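# Place the tin lid on the mat as pictured

## Task

Set the tin lid down so it sits in the same attitude and facing shown in the reference image called manual. The whole lid must lie on the mat, the mat must carry nothing else, and nothing may be toppled.

## Robot and tools

Robot and layout. Two arms, left_arm and right_arm, face each other across a table. In the scene frame the origin lies roughly between the two bases, +z is up and the table surface is at z = +0.020 m. left_arm sits on the +y side, at (-0.030, +0.460, +0.039) m with quat_wxyz (+0.703, 0, 0, -0.711); right_arm is at (-0.031, -0.460, +0.039) m with quat_wxyz (+0.699, 0, 0, +0.716). Arm names do not match image left and right. Hand poses, velocities, targets and wrist-camera poses are reported in each arm's own base frame. Fixed cameras and the table use the scene frame. Motion offsets are taken along the current Hand target's own axes.

Gripper. The fingers extend along the gripper's +x axis and close along its y axis. end_effector_position is the midpoint between the fingers, 3 to 4 cm short of the tips. Only the outermost 1.5 cm of each finger's inner face is flat. Opening is always absolute: +1 is fully open (0.080 m), -1 fully closed, and bare fingers touch at about -0.78. Fully open to closed takes at least about 0.6 s. To hold something, command roughly 0.08 below the grip_measured value at first contact for full force, less below for a lighter hold. grip_measured may be off by about 2 mm and reads narrower than a firmly squeezed part.

execute_actions. Argument actions: a list of actions; each action is a table of up to 15 rows, one row per 1/30 s control step, and a shorter table repeats its final row to fill 15 steps. Every row has 14 numbers in [-1, 1]: left_arm dx, dy, dz, rx, ry, rz, opening, then the same seven for right_arm, always both arms. dx to rz are an offset, not a pose, measured from that arm's Hand target at the moment the action starts, along that target's axes; every row counts from that same start, not from the row before. Scale: 1.0 equals 0.6 m or 180 degrees; rx, ry, rz form one rotation vector. Sending the same offset again moves the arm further. Six zeros re-command the present Hand target. Optional cameras: list of names, ["all"], [] or null; images come only with an empty actions list or when requested.

move. Argument target: one 14-number row (same layout and scale as above) or a list of up to 15 rows; every row is an offset from the Hand targets as they stood when the move began, not from the previous row. speed: top path speed in m/s, 0.002 to 4.3, default 0.25, turning limited to twice that in rad/s; one value or one per target. blend: corner rounding in m for a list, 0 by default (stop at each point). opening_speed: rate of change of commanded opening per second on the -1 to +1 scale, at least 0.2. grip_force: per-pad force limit in newtons, 8 to 34, one value or one per arm; it persists until changed. blocking=false returns after about 0.5 s while the move continues. Paths are straight lines, capped at 10 s total, and do not avoid obstacles or the other arm; keep paths away from an arm's own base. The result adds a move: line giving the ending (done, off_target, moving, held, blocked, fault) and any limits (paced = pose clipped, held = steps withheld). done means at rest within 8 mm and 2 degrees of the target; it says nothing about contact.

wait: seconds, 0 to 10, lets the scene run with the last commands held; returns early if a running move finishes. stop: brakes a running move, needing some distance. zoom_image: camera (cam_head_left, cam_head_right, cam_high, cam_low, cam_left_wrist, cam_right_wrist) and region [x0, y0, x1, y1] in pixels, origin top-left, at most 504 by 504, on that camera's newest image. show_instructions: no arguments, shows the reference image(s). finished_scene: scene = the current scene number (printed at the end of each result); it cannot be undone.

Cameras all give 896x504 images, in the order listed above.

Results. Per arm: end_effector_position (m), end_effector_quat_wxyz, linear and angular velocities (dropped when joints read within noise), Hand target (last commanded pose after clipping; next offsets count from it), Tool commands, grip_measured, grip_effort_n (motor effort in N, negative closing; not pad force), Joint positions (last entry is finger opening in m), Joint torques, External joint torques (contact estimate; an outside push toward larger joint values lowers it), motor temperatures, and, for execute_actions, positions at some steps. Printed poses can be off by a few centimetres. Grippers often stop short of or below their target, or tilt, especially at long reach; check after each motion and send the remaining offset. Orientation commands are clipped to within 32 degrees of the measured orientation each step.

Joint ranges (rad): waist -3.054 to 3.054, shoulder 0 to 3.142, elbow 0 to 2.356, wrist pitch and wrist yaw -1.571 to 1.571, wrist roll -3.142 to 3.142. Contact torque limits (N m): waist 18.2, shoulder 22.5, elbow 22.4, wrist pitch 5.92, wrist yaw 5.9, wrist roll 5.54; reaching one halts that arm for 10 s (TORQUE FAULT), and held weight counts.

Avoid. Dropping a held object or releasing it while it moves, fast impacts, strong presses on the table or fixtures, anything leaving the table, and any contact or squeeze between the two arms or their wrist cameras and cables. Faster moves and targets set deeper past a contact press harder; if an arm is pressing, command its target back behind the gripper. Do not send a distant target in one step, which can trigger an OVER-SPEED FAULT. Holding loads, outstretched poses or unreachable targets heat motors: MOTOR HOT appears at 50 °C and the arm is stopped at 95 °C. Loose objects may occasionally be nudged by outside pushes.

Each tool is called as name([rows], argument=value, ...), one row to a line, values as JSON.

Reference images:

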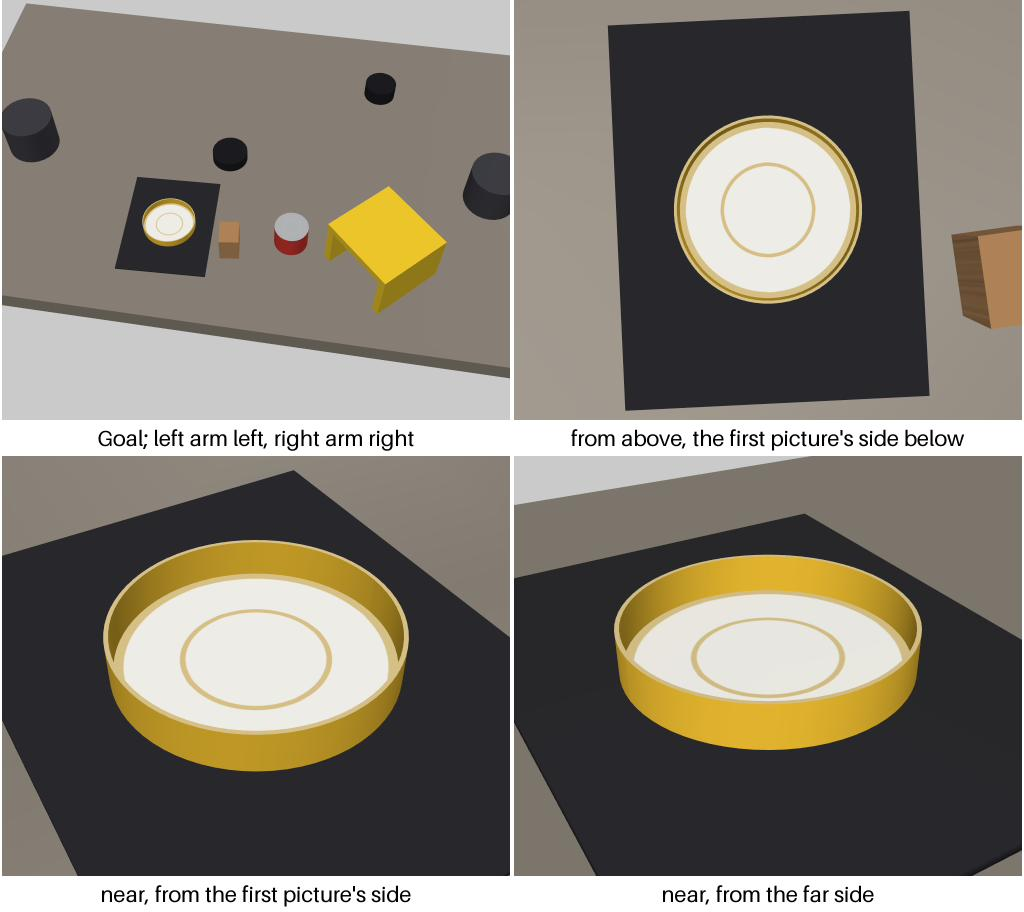

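## Session

execute_actions(actions=[])

Scene clock: 0.00 s.
left_arm: end_effector_position=(+0.1963, +0.2344, +0.2203) grip_measured=+1.000 grip_effort_n=n/a end_effector_quat_wxyz=(+0.791, -0.320, +0.246, +0.460) | right_arm: end_effector_position=(+0.4236, -0.0713, +0.2416) grip_measured=+1.000 grip_effort_n=n/a end_effector_quat_wxyz=(+0.952, +0.185, +0.227, +0.084)
Joint positions: left_arm=[0.86 1.083 0.972 -0.641 -0.028 -0.419 0.08] | right_arm=[-0.356 1.497 1.127 -0.126 -0.567 0.159 0.08]
Joint velocities: within noise
Joint torques (N m): no reading
External joint torques (N m): no reading
Motor temperatures (°C): left_arm=[34 30 34 41 39 37] | right_arm=[27 29 29 31 33 36]
Heat: left arm: hottest wrist pitch 41 °C (+0.0 °C/min); right arm: hottest wrist roll 36 °C (+0.0 °C/min).
Hand target: left_arm +0.1966, +0.2348, +0.2237; +0.793, -0.318, +0.241, +0.460 | right_arm +0.4239, -0.0713, +0.2472; +0.954, +0.182, +0.220, +0.085
Tool commands: left_gripper/opening=+1.0 right_gripper/opening=+1.0

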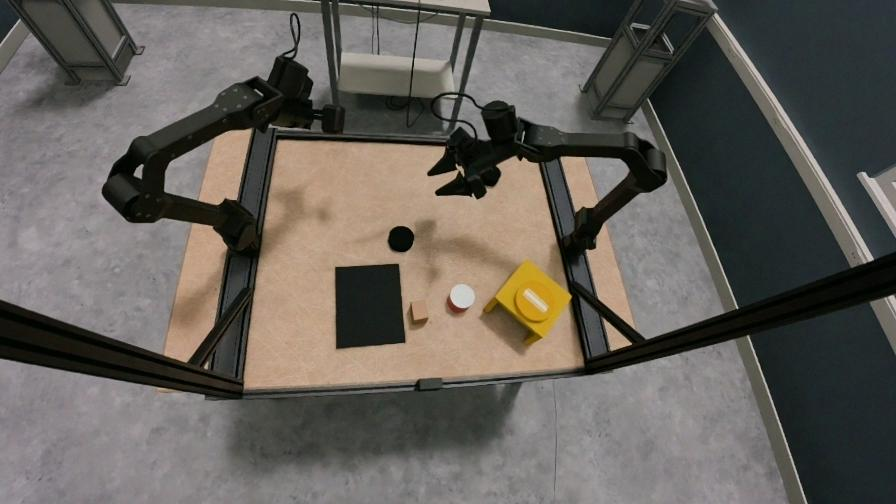

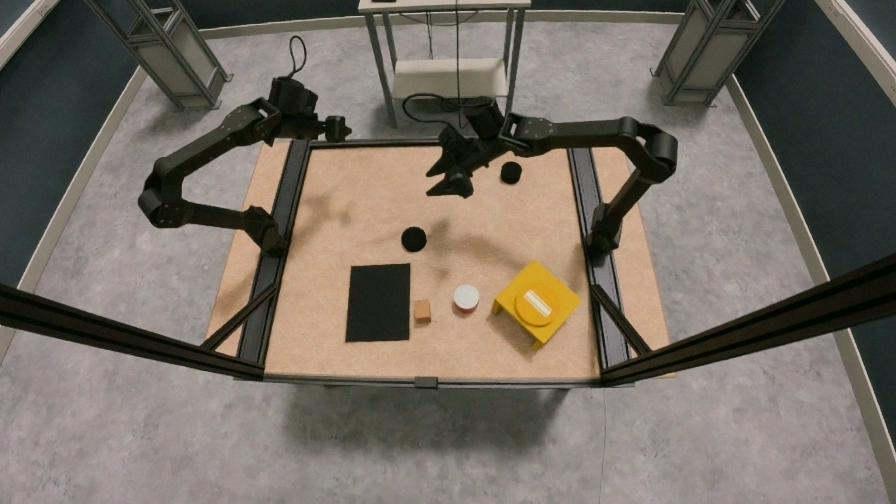

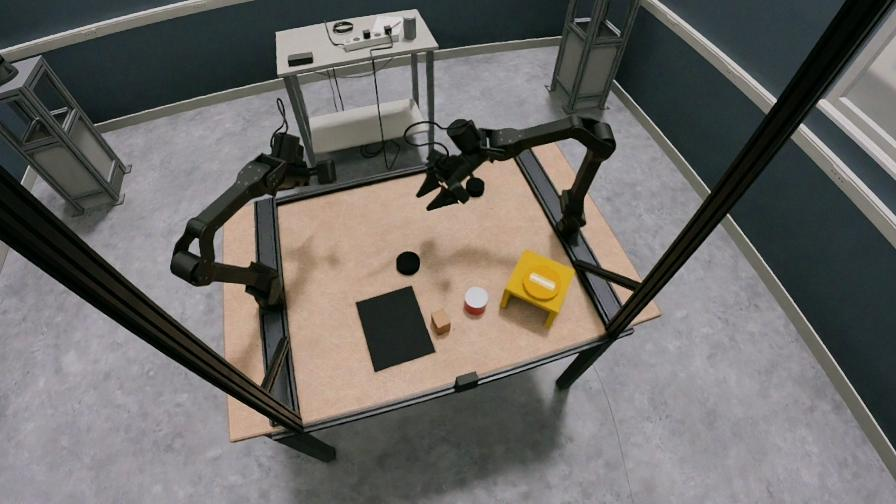

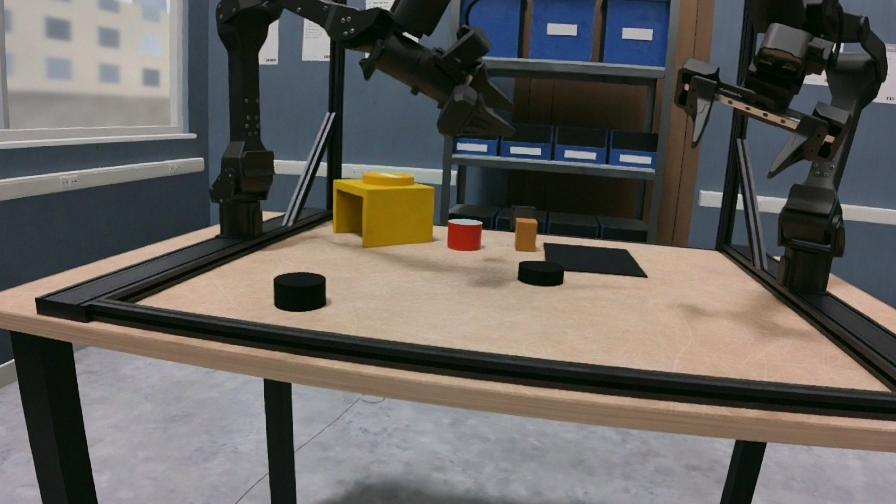

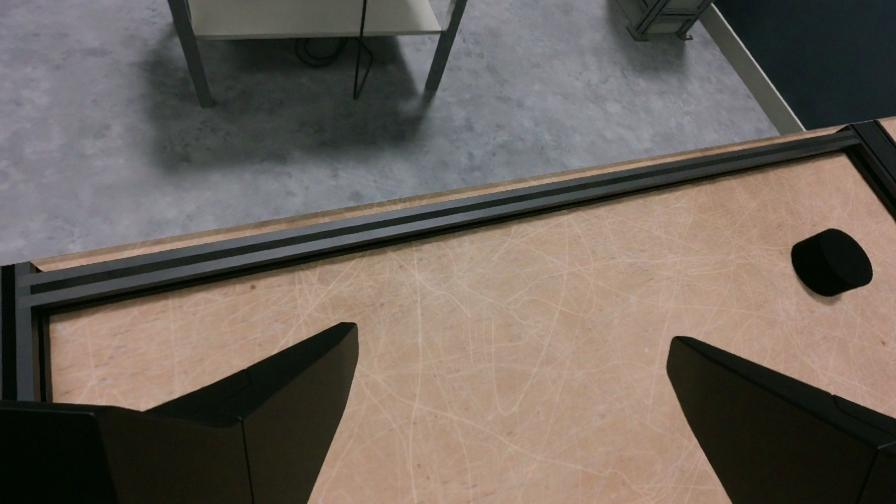

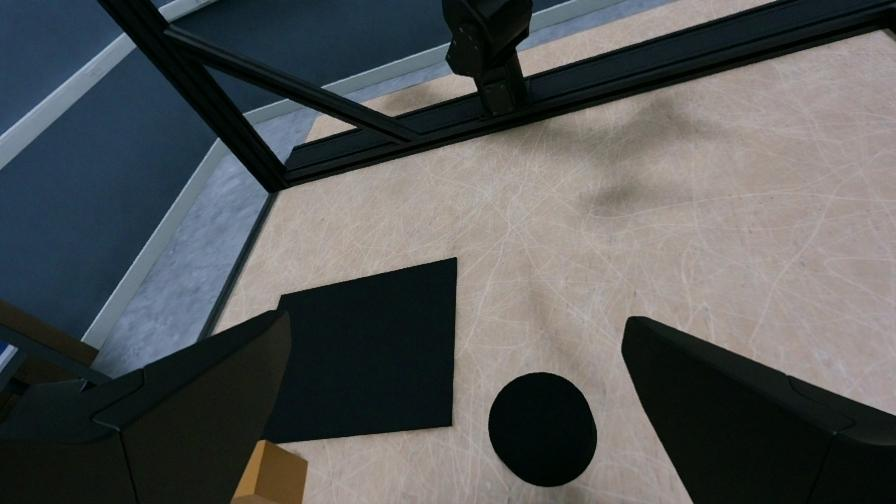

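zoom_image(camera="cam_head_right", region=[330, 220, 610, 390])

zoom_image(camera="cam_low", region=[310, 150, 560, 290])

Scaled by 1.800 from the camera's 896x504 image, which has a finer 1280x720 frame.

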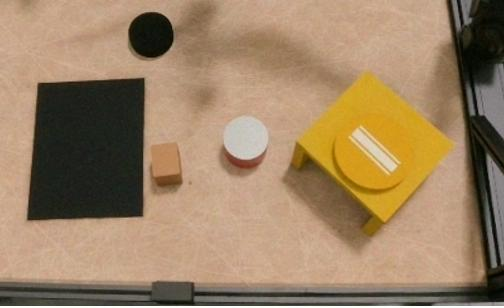

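Scaled by 2.016 from the camera's 896x504 image, which has a finer 1280x720 frame.

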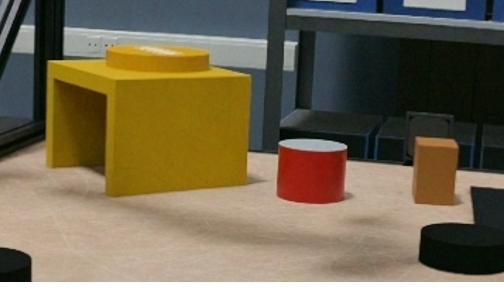

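move(target=[0,0,0,0,0,0,1,-0.402,0.335,-0.237,-0.237,0.330,0.021,1], speed=0.4, cameras=["cam_right_wrist","cam_head_right","cam_low"])

Scene clock: 50.50 s.
left_arm: end_effector_position=(+0.1963, +0.2344, +0.2203) grip_measured=+1.000 grip_effort_n=-0.7 end_effector_quat_wxyz=(+0.791, -0.320, +0.246, +0.460) | right_arm: end_effector_position=(+0.1299, +0.1000, +0.2998) grip_measured=+1.000 grip_effort_n=0.2 end_effector_quat_wxyz=(+0.810, -0.179, +0.477, +0.290)
Joint positions: left_arm=[0.86 1.083 0.972 -0.641 -0.028 -0.419 0.08] | right_arm=[0.644 0.976 1.47 -1.564 -0.013 -0.05 0.08]
Joint torques (N m): left_arm=[0.04 -3.59 7.25 1.54 -0.06 0.02] | right_arm=[0.36 -1.15 4.36 0.86 0.18 0.16]
External joint torques (N m): left_arm=[0.07 -0.61 0.9 0.17 -0.04 0.01] | right_arm=[0.34 -0.5 -0.3 -0.17 0.19 0.16]
Motor temperatures (°C): left_arm=[33 31 40 47 38 37] | right_arm=[27 33 36 35 33 35]
Heat: left arm: hottest wrist pitch 47 °C (+7.1 °C/min); right arm: hottest elbow 36 °C (+8.3 °C/min).
Hand target: left_arm +0.1966, +0.2348, +0.2237; +0.793, -0.318, +0.241, +0.460 | right_arm +0.1289, +0.0989, +0.2998; +0.720, -0.220, +0.603, +0.263
Off the commanded pose: left_arm 0.003 m, 1 deg | right_arm 0.002 m, 19 deg.
joint sent to its limit (right arm) — joint 4 (wrist pitch), lower limit. The joint targets are off in orientation, not in position.
move: off_target (right_arm)
Images, in order (width x height): cam_head_right 896x504, cam_low 896x504, cam_right_wrist 896x504.

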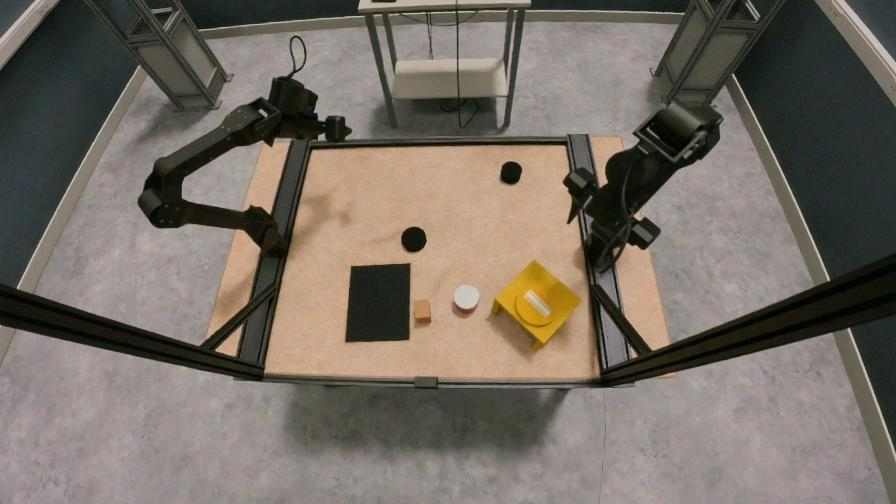

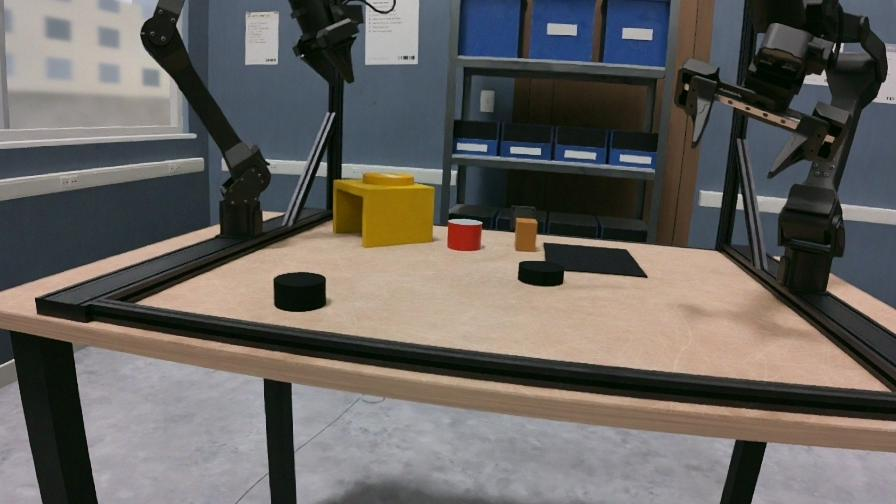

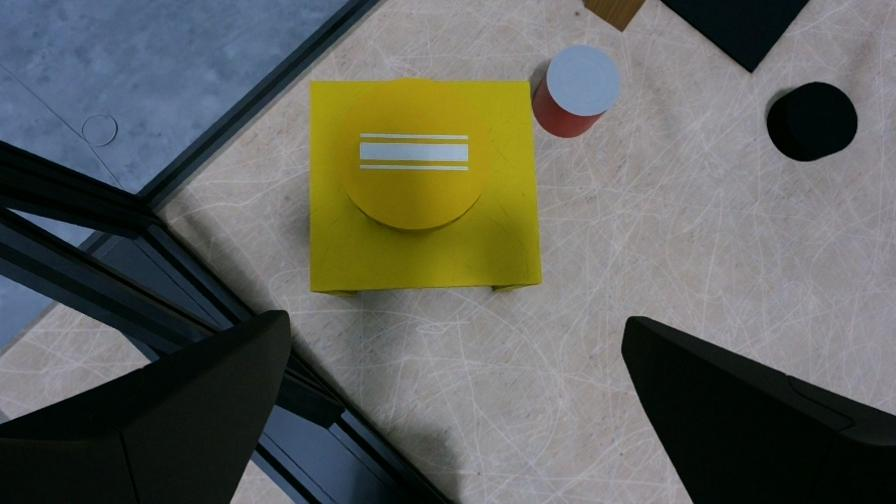

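move(target=[0,0,0,0,0,0,1,0.229,0.035,0.003,0,-0.111,0,-0.78], cameras=["cam_high","cam_low","cam_right_wrist"])

zoom_image(camera="cam_low", region=[230, 80, 480, 260])

Scene clock: 71.10 s.
left_arm: end_effector_position=(+0.1963, +0.2344, +0.2203) grip_measured=+1.000 grip_effort_n=-0.7 end_effector_quat_wxyz=(+0.791, -0.320, +0.246, +0.460) | right_arm: end_effector_position=(+0.1350, +0.1318, +0.1644) grip_measured=-0.773 grip_effort_n=-24.9 end_effector_quat_wxyz=(+0.811, -0.172, +0.473, +0.297)
Joint positions: left_arm=[0.86 1.083 0.972 -0.641 -0.028 -0.419 0.08] | right_arm=[0.817 0.803 0.806 -1.061 0.055 0.103 0]
Joint torques (N m): left_arm=[0.01 -3.55 7.28 1.55 -0.07 0] | right_arm=[0.35 -1.66 5.51 1.3 0.23 0.12]
External joint torques (N m): left_arm=[0.04 -0.59 1.02 0.22 -0.05 -0.01] | right_arm=[0.35 -0.74 -0.35 0.25 0.2 0.11]
Heat: left arm: hottest wrist pitch 47 °C (+3.0 °C/min); right arm: hottest wrist roll 35 °C (+0.0 °C/min).
Hand target: left_arm +0.1966, +0.2348, +0.2237; +0.793, -0.318, +0.241, +0.460 | right_arm +0.1350, +0.1316, +0.1648; +0.814, -0.171, +0.469, +0.297
Off the commanded pose: left_arm 0.003 m, 1 deg | right_arm 0.001 m, 1 deg.
move: done
Images, in order (width x height): cam_high 896x504, cam_low 896x504, cam_right_wrist 896x504.

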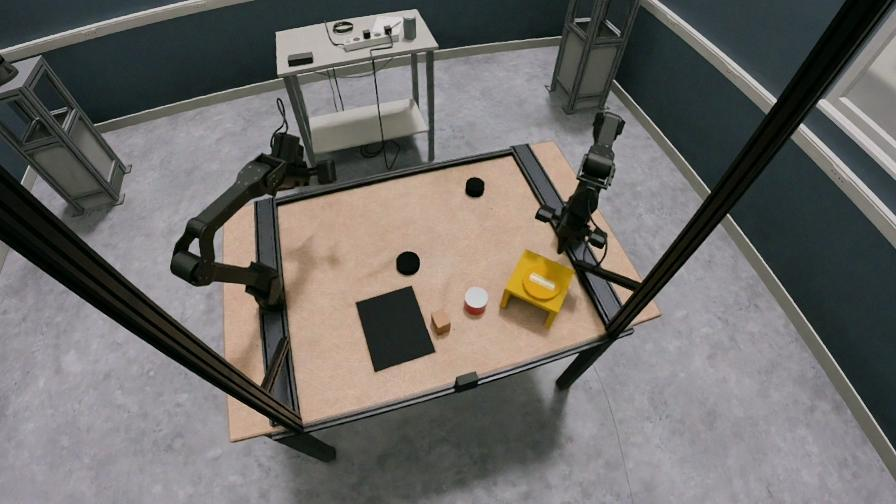

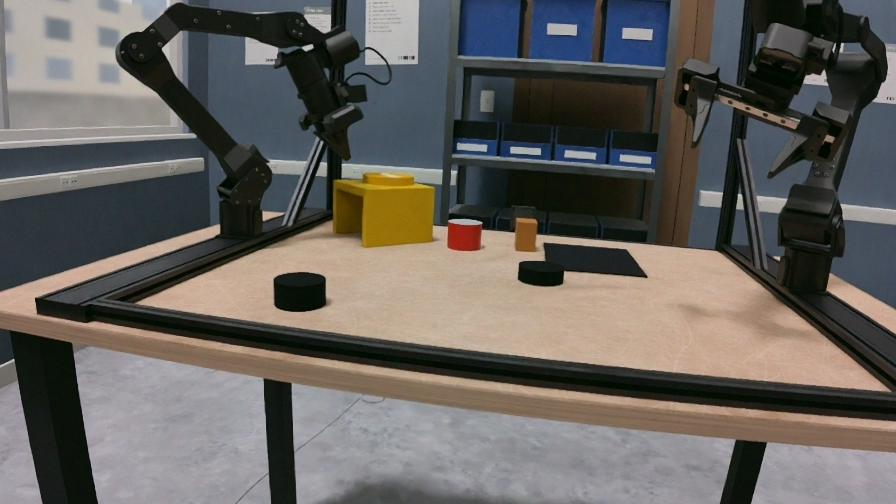

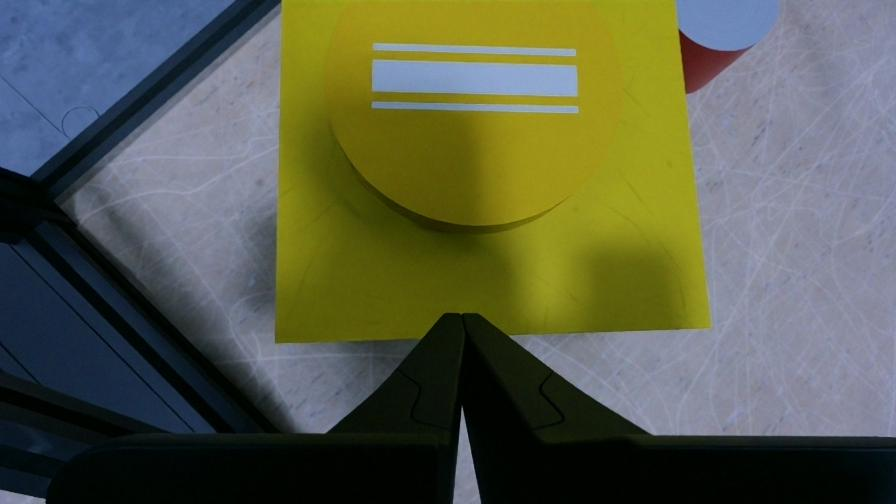

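Scaled by 2.016 from the camera's 896x504 image, which has a finer 1280x720 frame.

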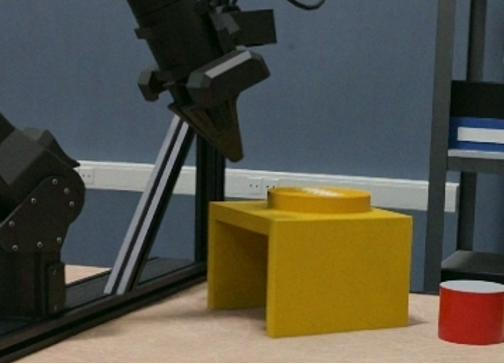

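move([
  [0,0,0,0,0,0,1,0.0645,-0.005,-0.007,0,0,0,-0.78],
  [0,0,0,0,0,0,1,0.087,-0.005,0.034,0,0,0,-0.78],
], speed=[0.1,0.05], cameras=["cam_head_right","cam_low","cam_right_wrist"])

zoom_image(camera="cam_low", region=[230, 80, 480, 260])

Scene clock: 80.90 s.
left_arm: end_effector_position=(+0.1963, +0.2344, +0.2203) grip_measured=+1.000 grip_effort_n=-0.7 end_effector_quat_wxyz=(+0.791, -0.320, +0.246, +0.460) | right_arm: end_effector_position=(+0.1676, +0.1544, +0.1243) grip_measured=-0.773 grip_effort_n=-24.9 end_effector_quat_wxyz=(+0.811, -0.175, +0.475, +0.293)
Joint positions: left_arm=[0.86 1.083 0.972 -0.641 -0.028 -0.419 0.08] | right_arm=[0.771 0.966 0.703 -0.802 0.04 0.062 0]
Joint torques (N m): left_arm=[-0.01 -3.6 7.21 1.55 -0.07 0.02] | right_arm=[-0.23 -1.46 8.06 1.28 -0.22 -0.03]
External joint torques (N m): left_arm=[-0.03 -0.65 0.89 0.19 -0.04 0.01] | right_arm=[-0.23 0.48 2.09 0.26 -0.24 -0.04]
Heat: left arm: hottest wrist pitch 47 °C (+2.0 °C/min); right arm: hottest elbow 35 °C (+2.0 °C/min).
Hand target: left_arm +0.1966, +0.2348, +0.2237; +0.793, -0.318, +0.241, +0.460 | right_arm +0.1705, +0.1575, +0.1298; +0.814, -0.171, +0.469, +0.297
Off the commanded pose: left_arm 0.003 m, 1 deg | right_arm 0.007 m, 1 deg.
move: done
Images, in order (width x height): cam_head_right 896x504, cam_low 896x504, cam_right_wrist 896x504.

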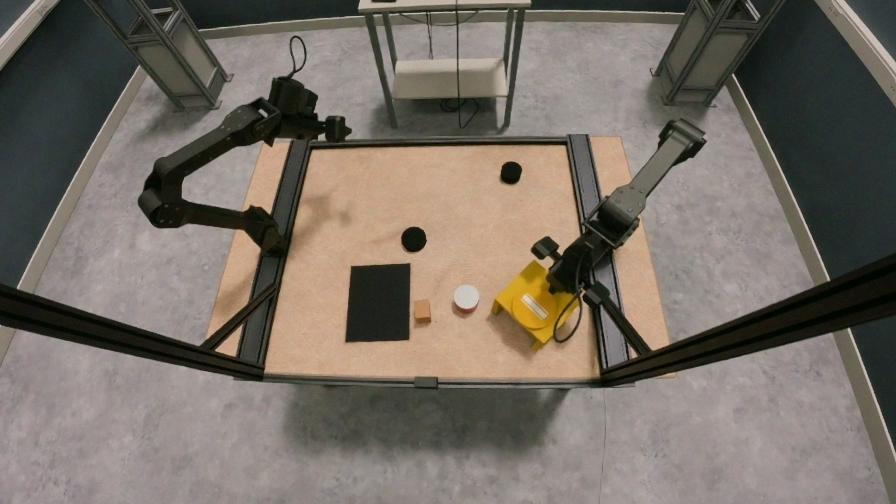

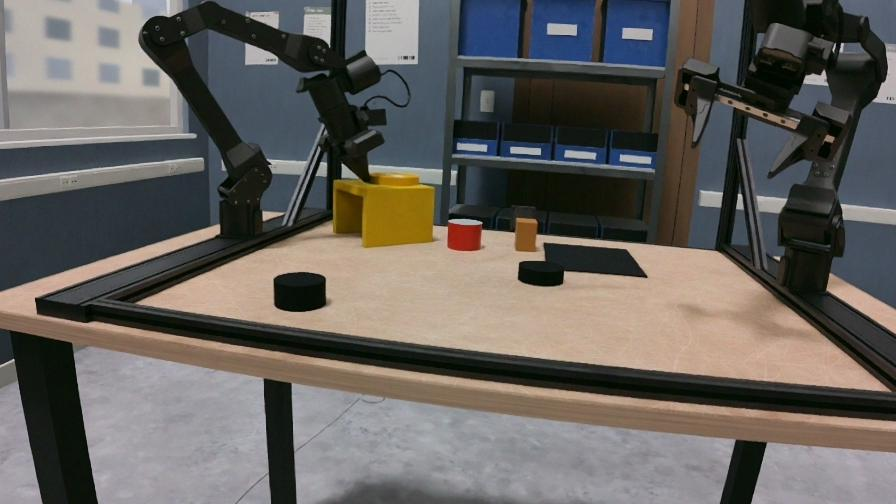

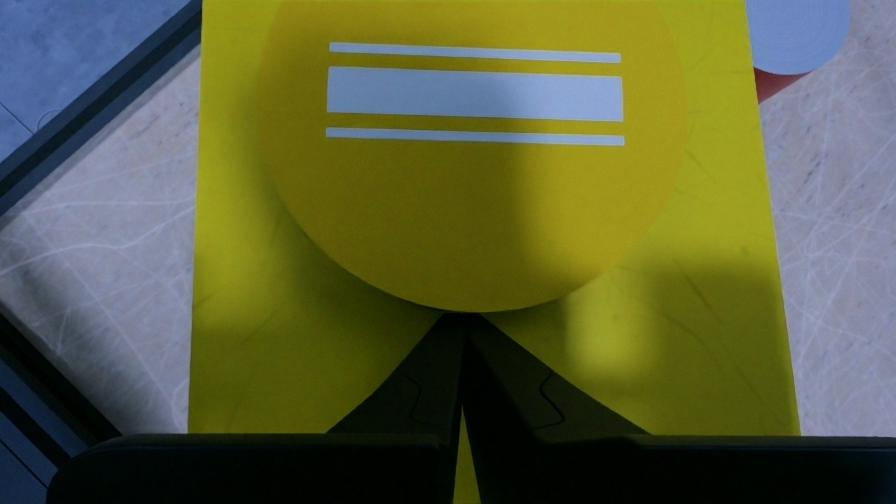

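Scaled by 2.016 from the camera's 896x504 image, which has a finer 1280x720 frame.

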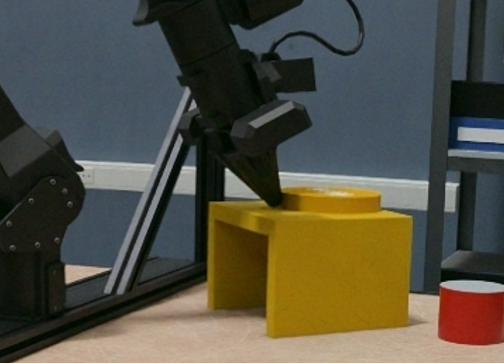

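move(target=[0,0,0,0,0,0,1,0.021,0,0.0455,0,0,0,-0.78], speed=0.05, cameras=["cam_head_right","cam_low","cam_high","cam_right_wrist"])

zoom_image(camera="cam_low", region=[230, 80, 480, 260])

zoom_image(camera="cam_high", region=[440, 200, 640, 340])

Scene clock: 86.67 s.
left_arm: end_effector_position=(+0.1963, +0.2344, +0.2203) grip_measured=+1.000 grip_effort_n=-0.7 end_effector_quat_wxyz=(+0.791, -0.320, +0.246, +0.460) | right_arm: end_effector_position=(+0.1902, +0.1736, +0.1274) grip_measured=-0.773 grip_effort_n=-24.9 end_effector_quat_wxyz=(+0.811, -0.175, +0.475, +0.293)
Joint positions: left_arm=[0.86 1.083 0.972 -0.641 -0.028 -0.419 0.08] | right_arm=[0.76 1.099 0.777 -0.741 0.035 0.053 0]
Joint torques (N m): left_arm=[0 -3.64 7.28 1.55 -0.08 0.03] | right_arm=[-0.23 -2.25 8.01 1.3 -0.23 -0.04]
External joint torques (N m): left_arm=[0 -0.75 1.04 0.22 -0.06 0.01] | right_arm=[-0.23 0.49 2.06 0.28 -0.25 -0.04]
Heat: left arm: hottest wrist pitch 47 °C (+1.0 °C/min); right arm: hottest elbow 35 °C (+2.0 °C/min).
Hand target: left_arm +0.1966, +0.2348, +0.2237; +0.793, -0.318, +0.241, +0.460 | right_arm +0.1935, +0.1767, +0.1326; +0.814, -0.171, +0.469, +0.297
Off the commanded pose: left_arm 0.003 m, 1 deg | right_arm 0.007 m, 1 deg.
move: done
Images, in order (width x height): cam_head_right 896x504, cam_high 896x504, cam_low 896x504, cam_right_wrist 896x504.

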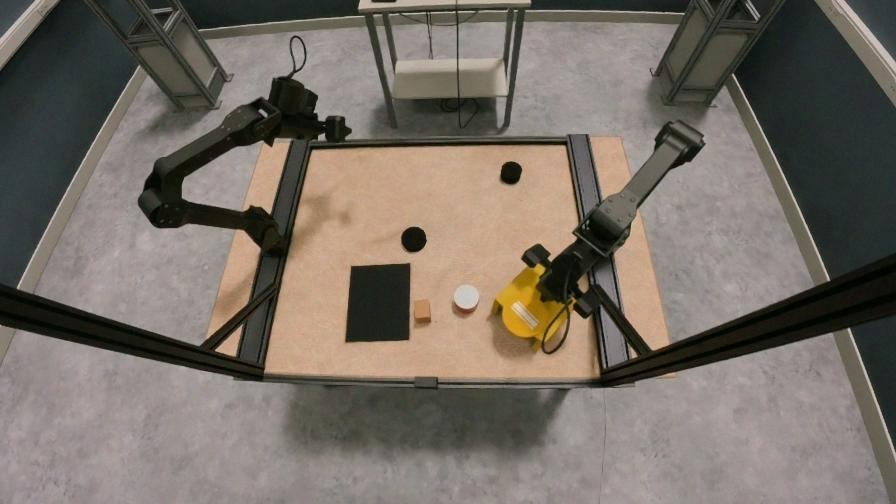

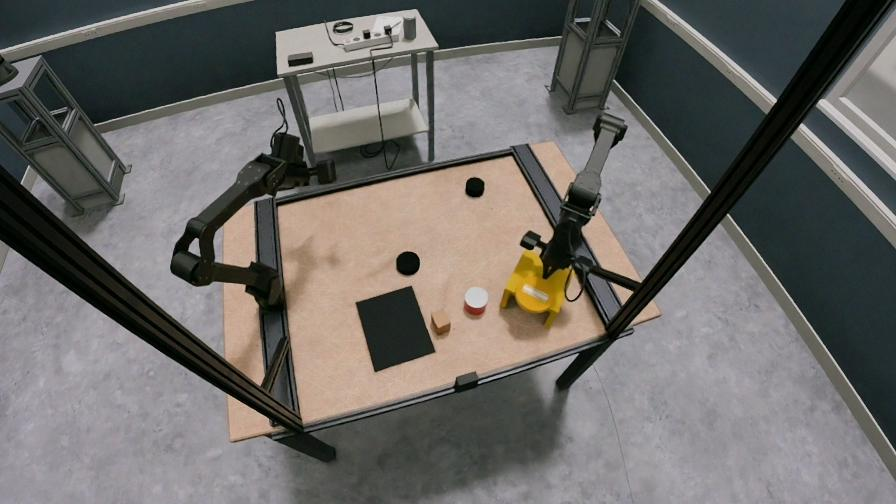

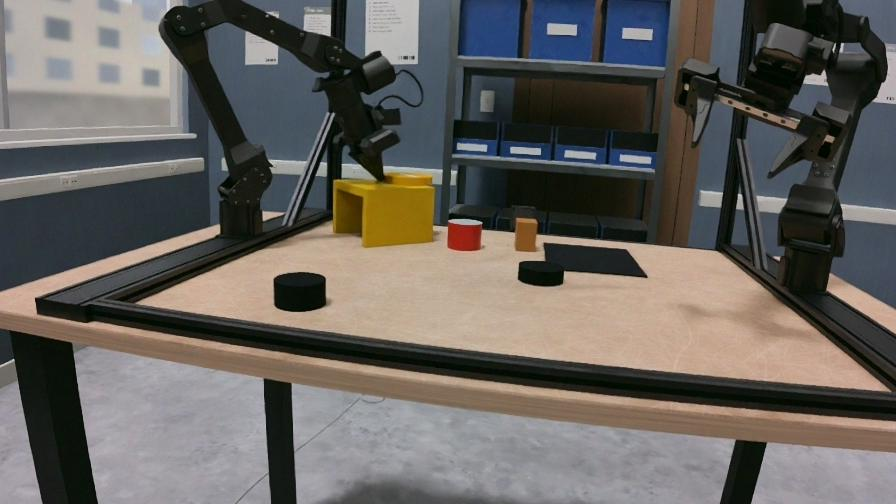

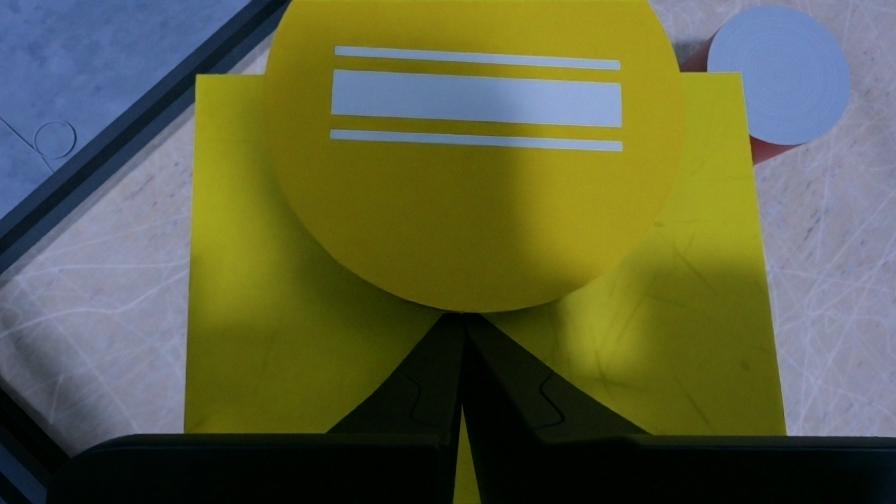

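Scaled by 2.016 from the camera's 896x504 image, which has a finer 1280x720 frame.

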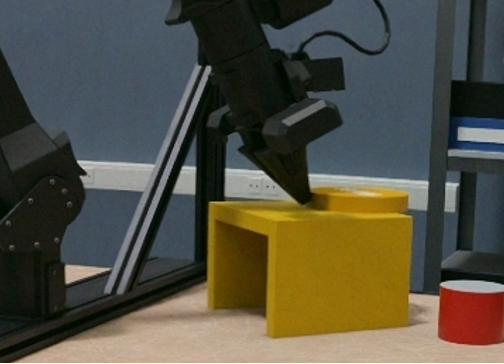

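Scaled by 2.520 from the camera's 896x504 image, which has a finer 1280x720 frame.

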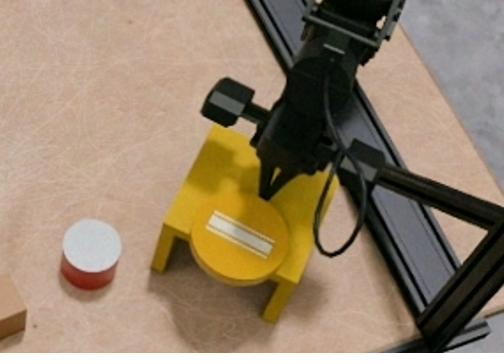

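move(target=[-0.295,-0.826,-0.645,0.621,-0.290,0.070,0.4,0.0056,0,0.0102,0,0,0,-0.78], speed=0.4, cameras=["cam_head_right","cam_low","cam_high","cam_left_wrist"])

Scene clock: 113.83 s.
left_arm: end_effector_position=(+0.5172, -0.3336, +0.2184) grip_measured=+0.402 grip_effort_n=-15.1 end_effector_quat_wxyz=(+0.672, +0.681, +0.202, +0.208) | right_arm: end_effector_position=(+0.1955, +0.1782, +0.1275) grip_measured=-0.773 grip_effort_n=-24.9 end_effector_quat_wxyz=(+0.811, -0.175, +0.475, +0.294)
Joint positions: left_arm=[-0.816 2.653 2.351 0.374 -1.405 1.651 0.053] | right_arm=[0.758 1.13 0.794 -0.727 0.034 0.051 0]
Joint torques (N m): left_arm=[0.18 -12.37 7.91 1.42 -0.08 0.03] | right_arm=[-0.22 -2.31 8.06 1.28 -0.22 -0.03]
External joint torques (N m): left_arm=[0.19 0.1 1.79 0.33 -0.13 0.08] | right_arm=[-0.25 0.63 2.06 0.25 -0.24 -0.03]
Heat: left arm: hottest wrist pitch 47 °C (+0.0 °C/min); right arm: hottest elbow 38 °C (+3.0 °C/min).
Hand target: left_arm +0.5185, -0.3336, +0.2191; +0.673, +0.675, +0.213, +0.214 | right_arm +0.1987, +0.1813, +0.1327; +0.814, -0.171, +0.469, +0.297
Off the commanded pose: left_arm 0.001 m, 2 deg | right_arm 0.007 m, 1 deg.
joint sent to its limit (left arm) — joint 3 (elbow), upper limit, where the elbow is as straight as it goes. The joint targets still meet the commanded pose.
move: done
Images, in order (width x height): cam_head_right 896x504, cam_high 896x504, cam_low 896x504, cam_left_wrist 896x504.

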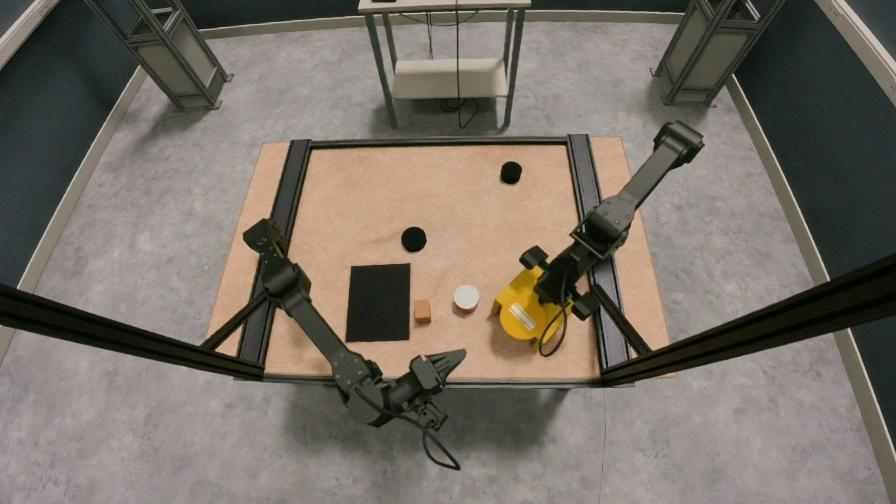

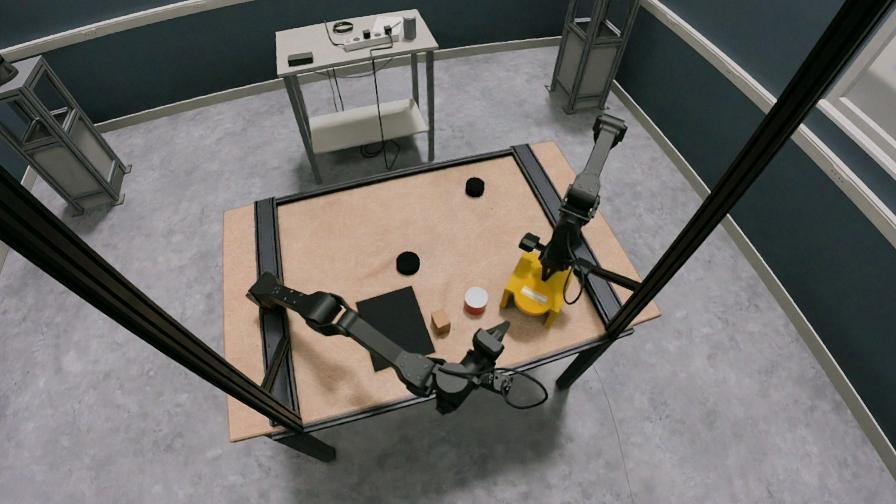

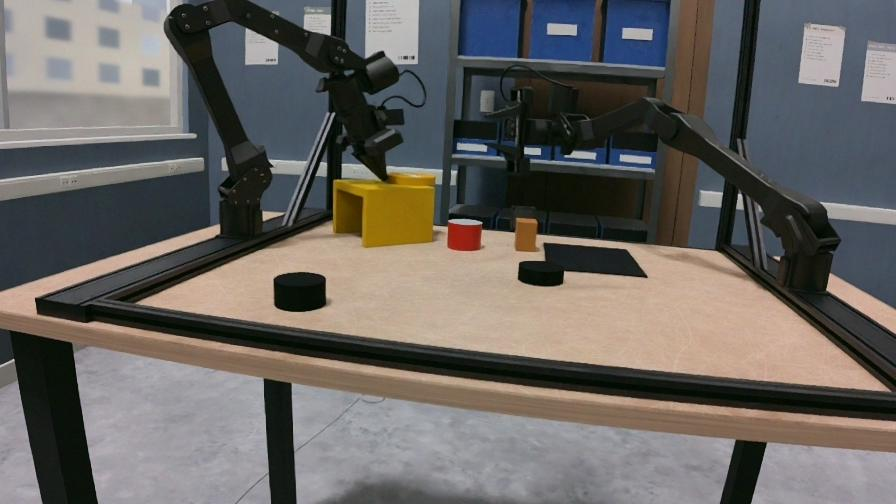

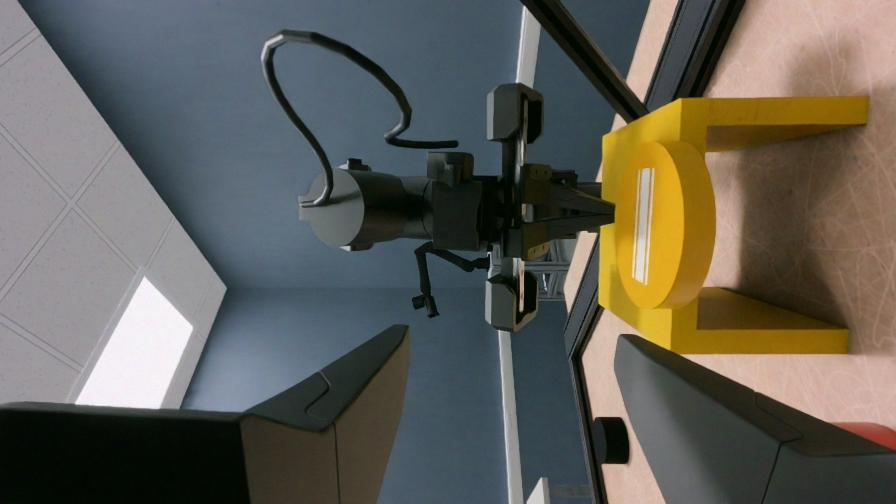

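move(target=[0.105,-0.198,-0.053,0,-0.072,0,0.4,0,0,0,0,0,0,-0.78], speed=0.2, cameras=["cam_head_right","cam_low","cam_left_wrist"])

zoom_image(camera="cam_low", region=[310, 100, 560, 280])

Scene clock: 123.30 s.
left_arm: end_effector_position=(+0.5521, -0.2705, +0.1021) grip_measured=+0.402 grip_effort_n=-14.7 end_effector_quat_wxyz=(+0.694, +0.694, +0.137, +0.138) | right_arm: end_effector_position=(+0.1955, +0.1782, +0.1275) grip_measured=-0.773 grip_effort_n=-24.9 end_effector_quat_wxyz=(+0.811, -0.175, +0.475, +0.294)
Joint positions: left_arm=[-0.671 2.607 1.797 0.812 -1.062 1.572 0.053] | right_arm=[0.758 1.13 0.794 -0.727 0.034 0.051 0]
Joint torques (N m): left_arm=[-0.07 -11.99 5.51 1.67 0.07 0.02] | right_arm=[-0.25 -2.37 8.08 1.28 -0.22 -0.04]
External joint torques (N m): left_arm=[-0.08 0.01 -0.17 0.34 0.07 0.07] | right_arm=[-0.24 0.57 2.08 0.24 -0.24 -0.04]
Motor temperatures (°C): left_arm=[32 36 41 47 37 37] | right_arm=[27 30 39 36 33 35]
Heat: left arm: hottest wrist pitch 47 °C (+0.0 °C/min); right arm: hottest elbow 39 °C (+4.0 °C/min).
Hand target: left_arm +0.5517, -0.2711, +0.1005; +0.693, +0.694, +0.136, +0.136 | right_arm +0.1987, +0.1813, +0.1327; +0.814, -0.171, +0.469, +0.297
Off the commanded pose: left_arm 0.002 m, 0 deg | right_arm 0.007 m, 1 deg.
move: done
Images, in order (width x height): cam_head_right 896x504, cam_low 896x504, cam_left_wrist 896x504.

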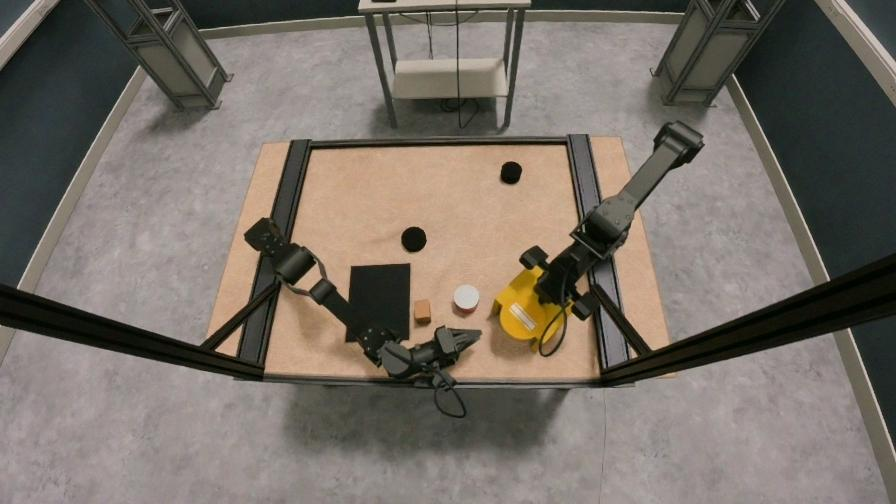

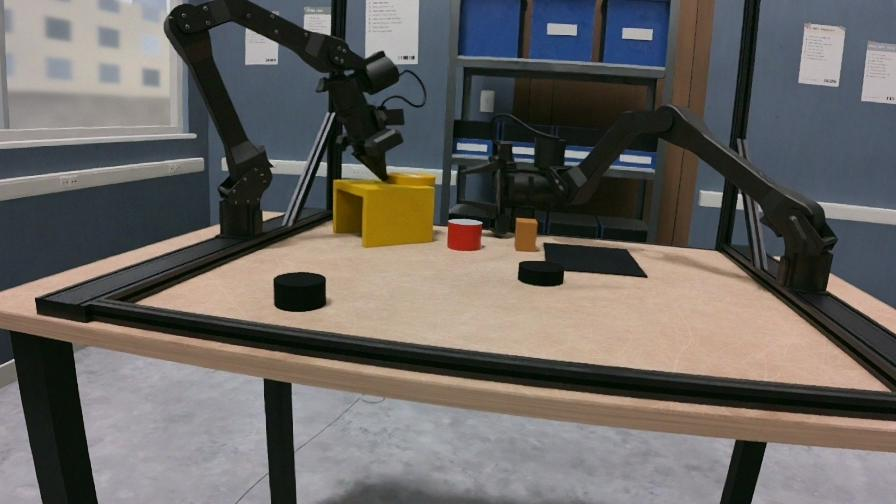

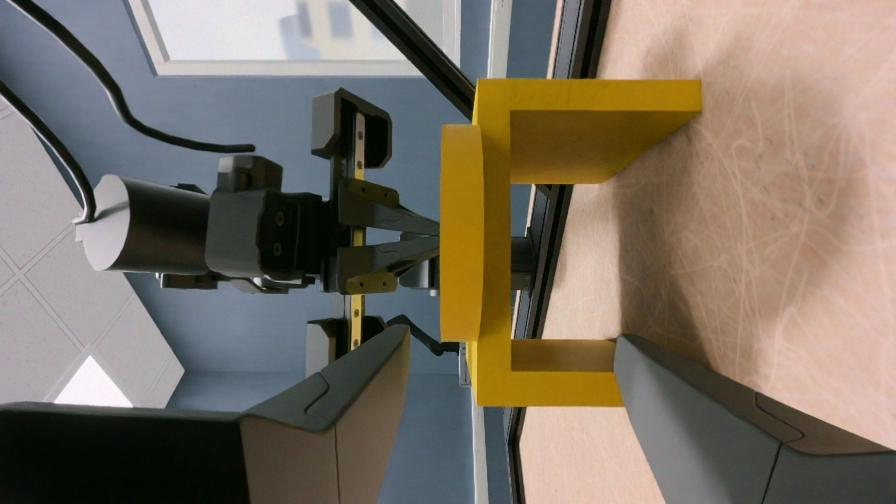

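Scaled by 2.016 from the camera's 896x504 image, which has a finer 1280x720 frame.

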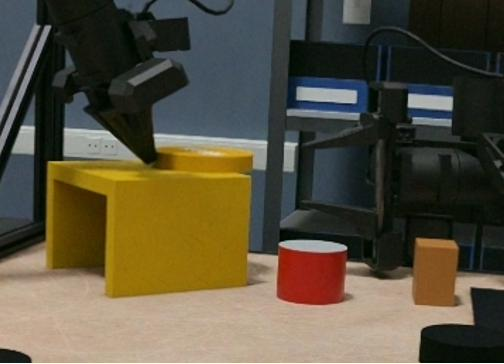

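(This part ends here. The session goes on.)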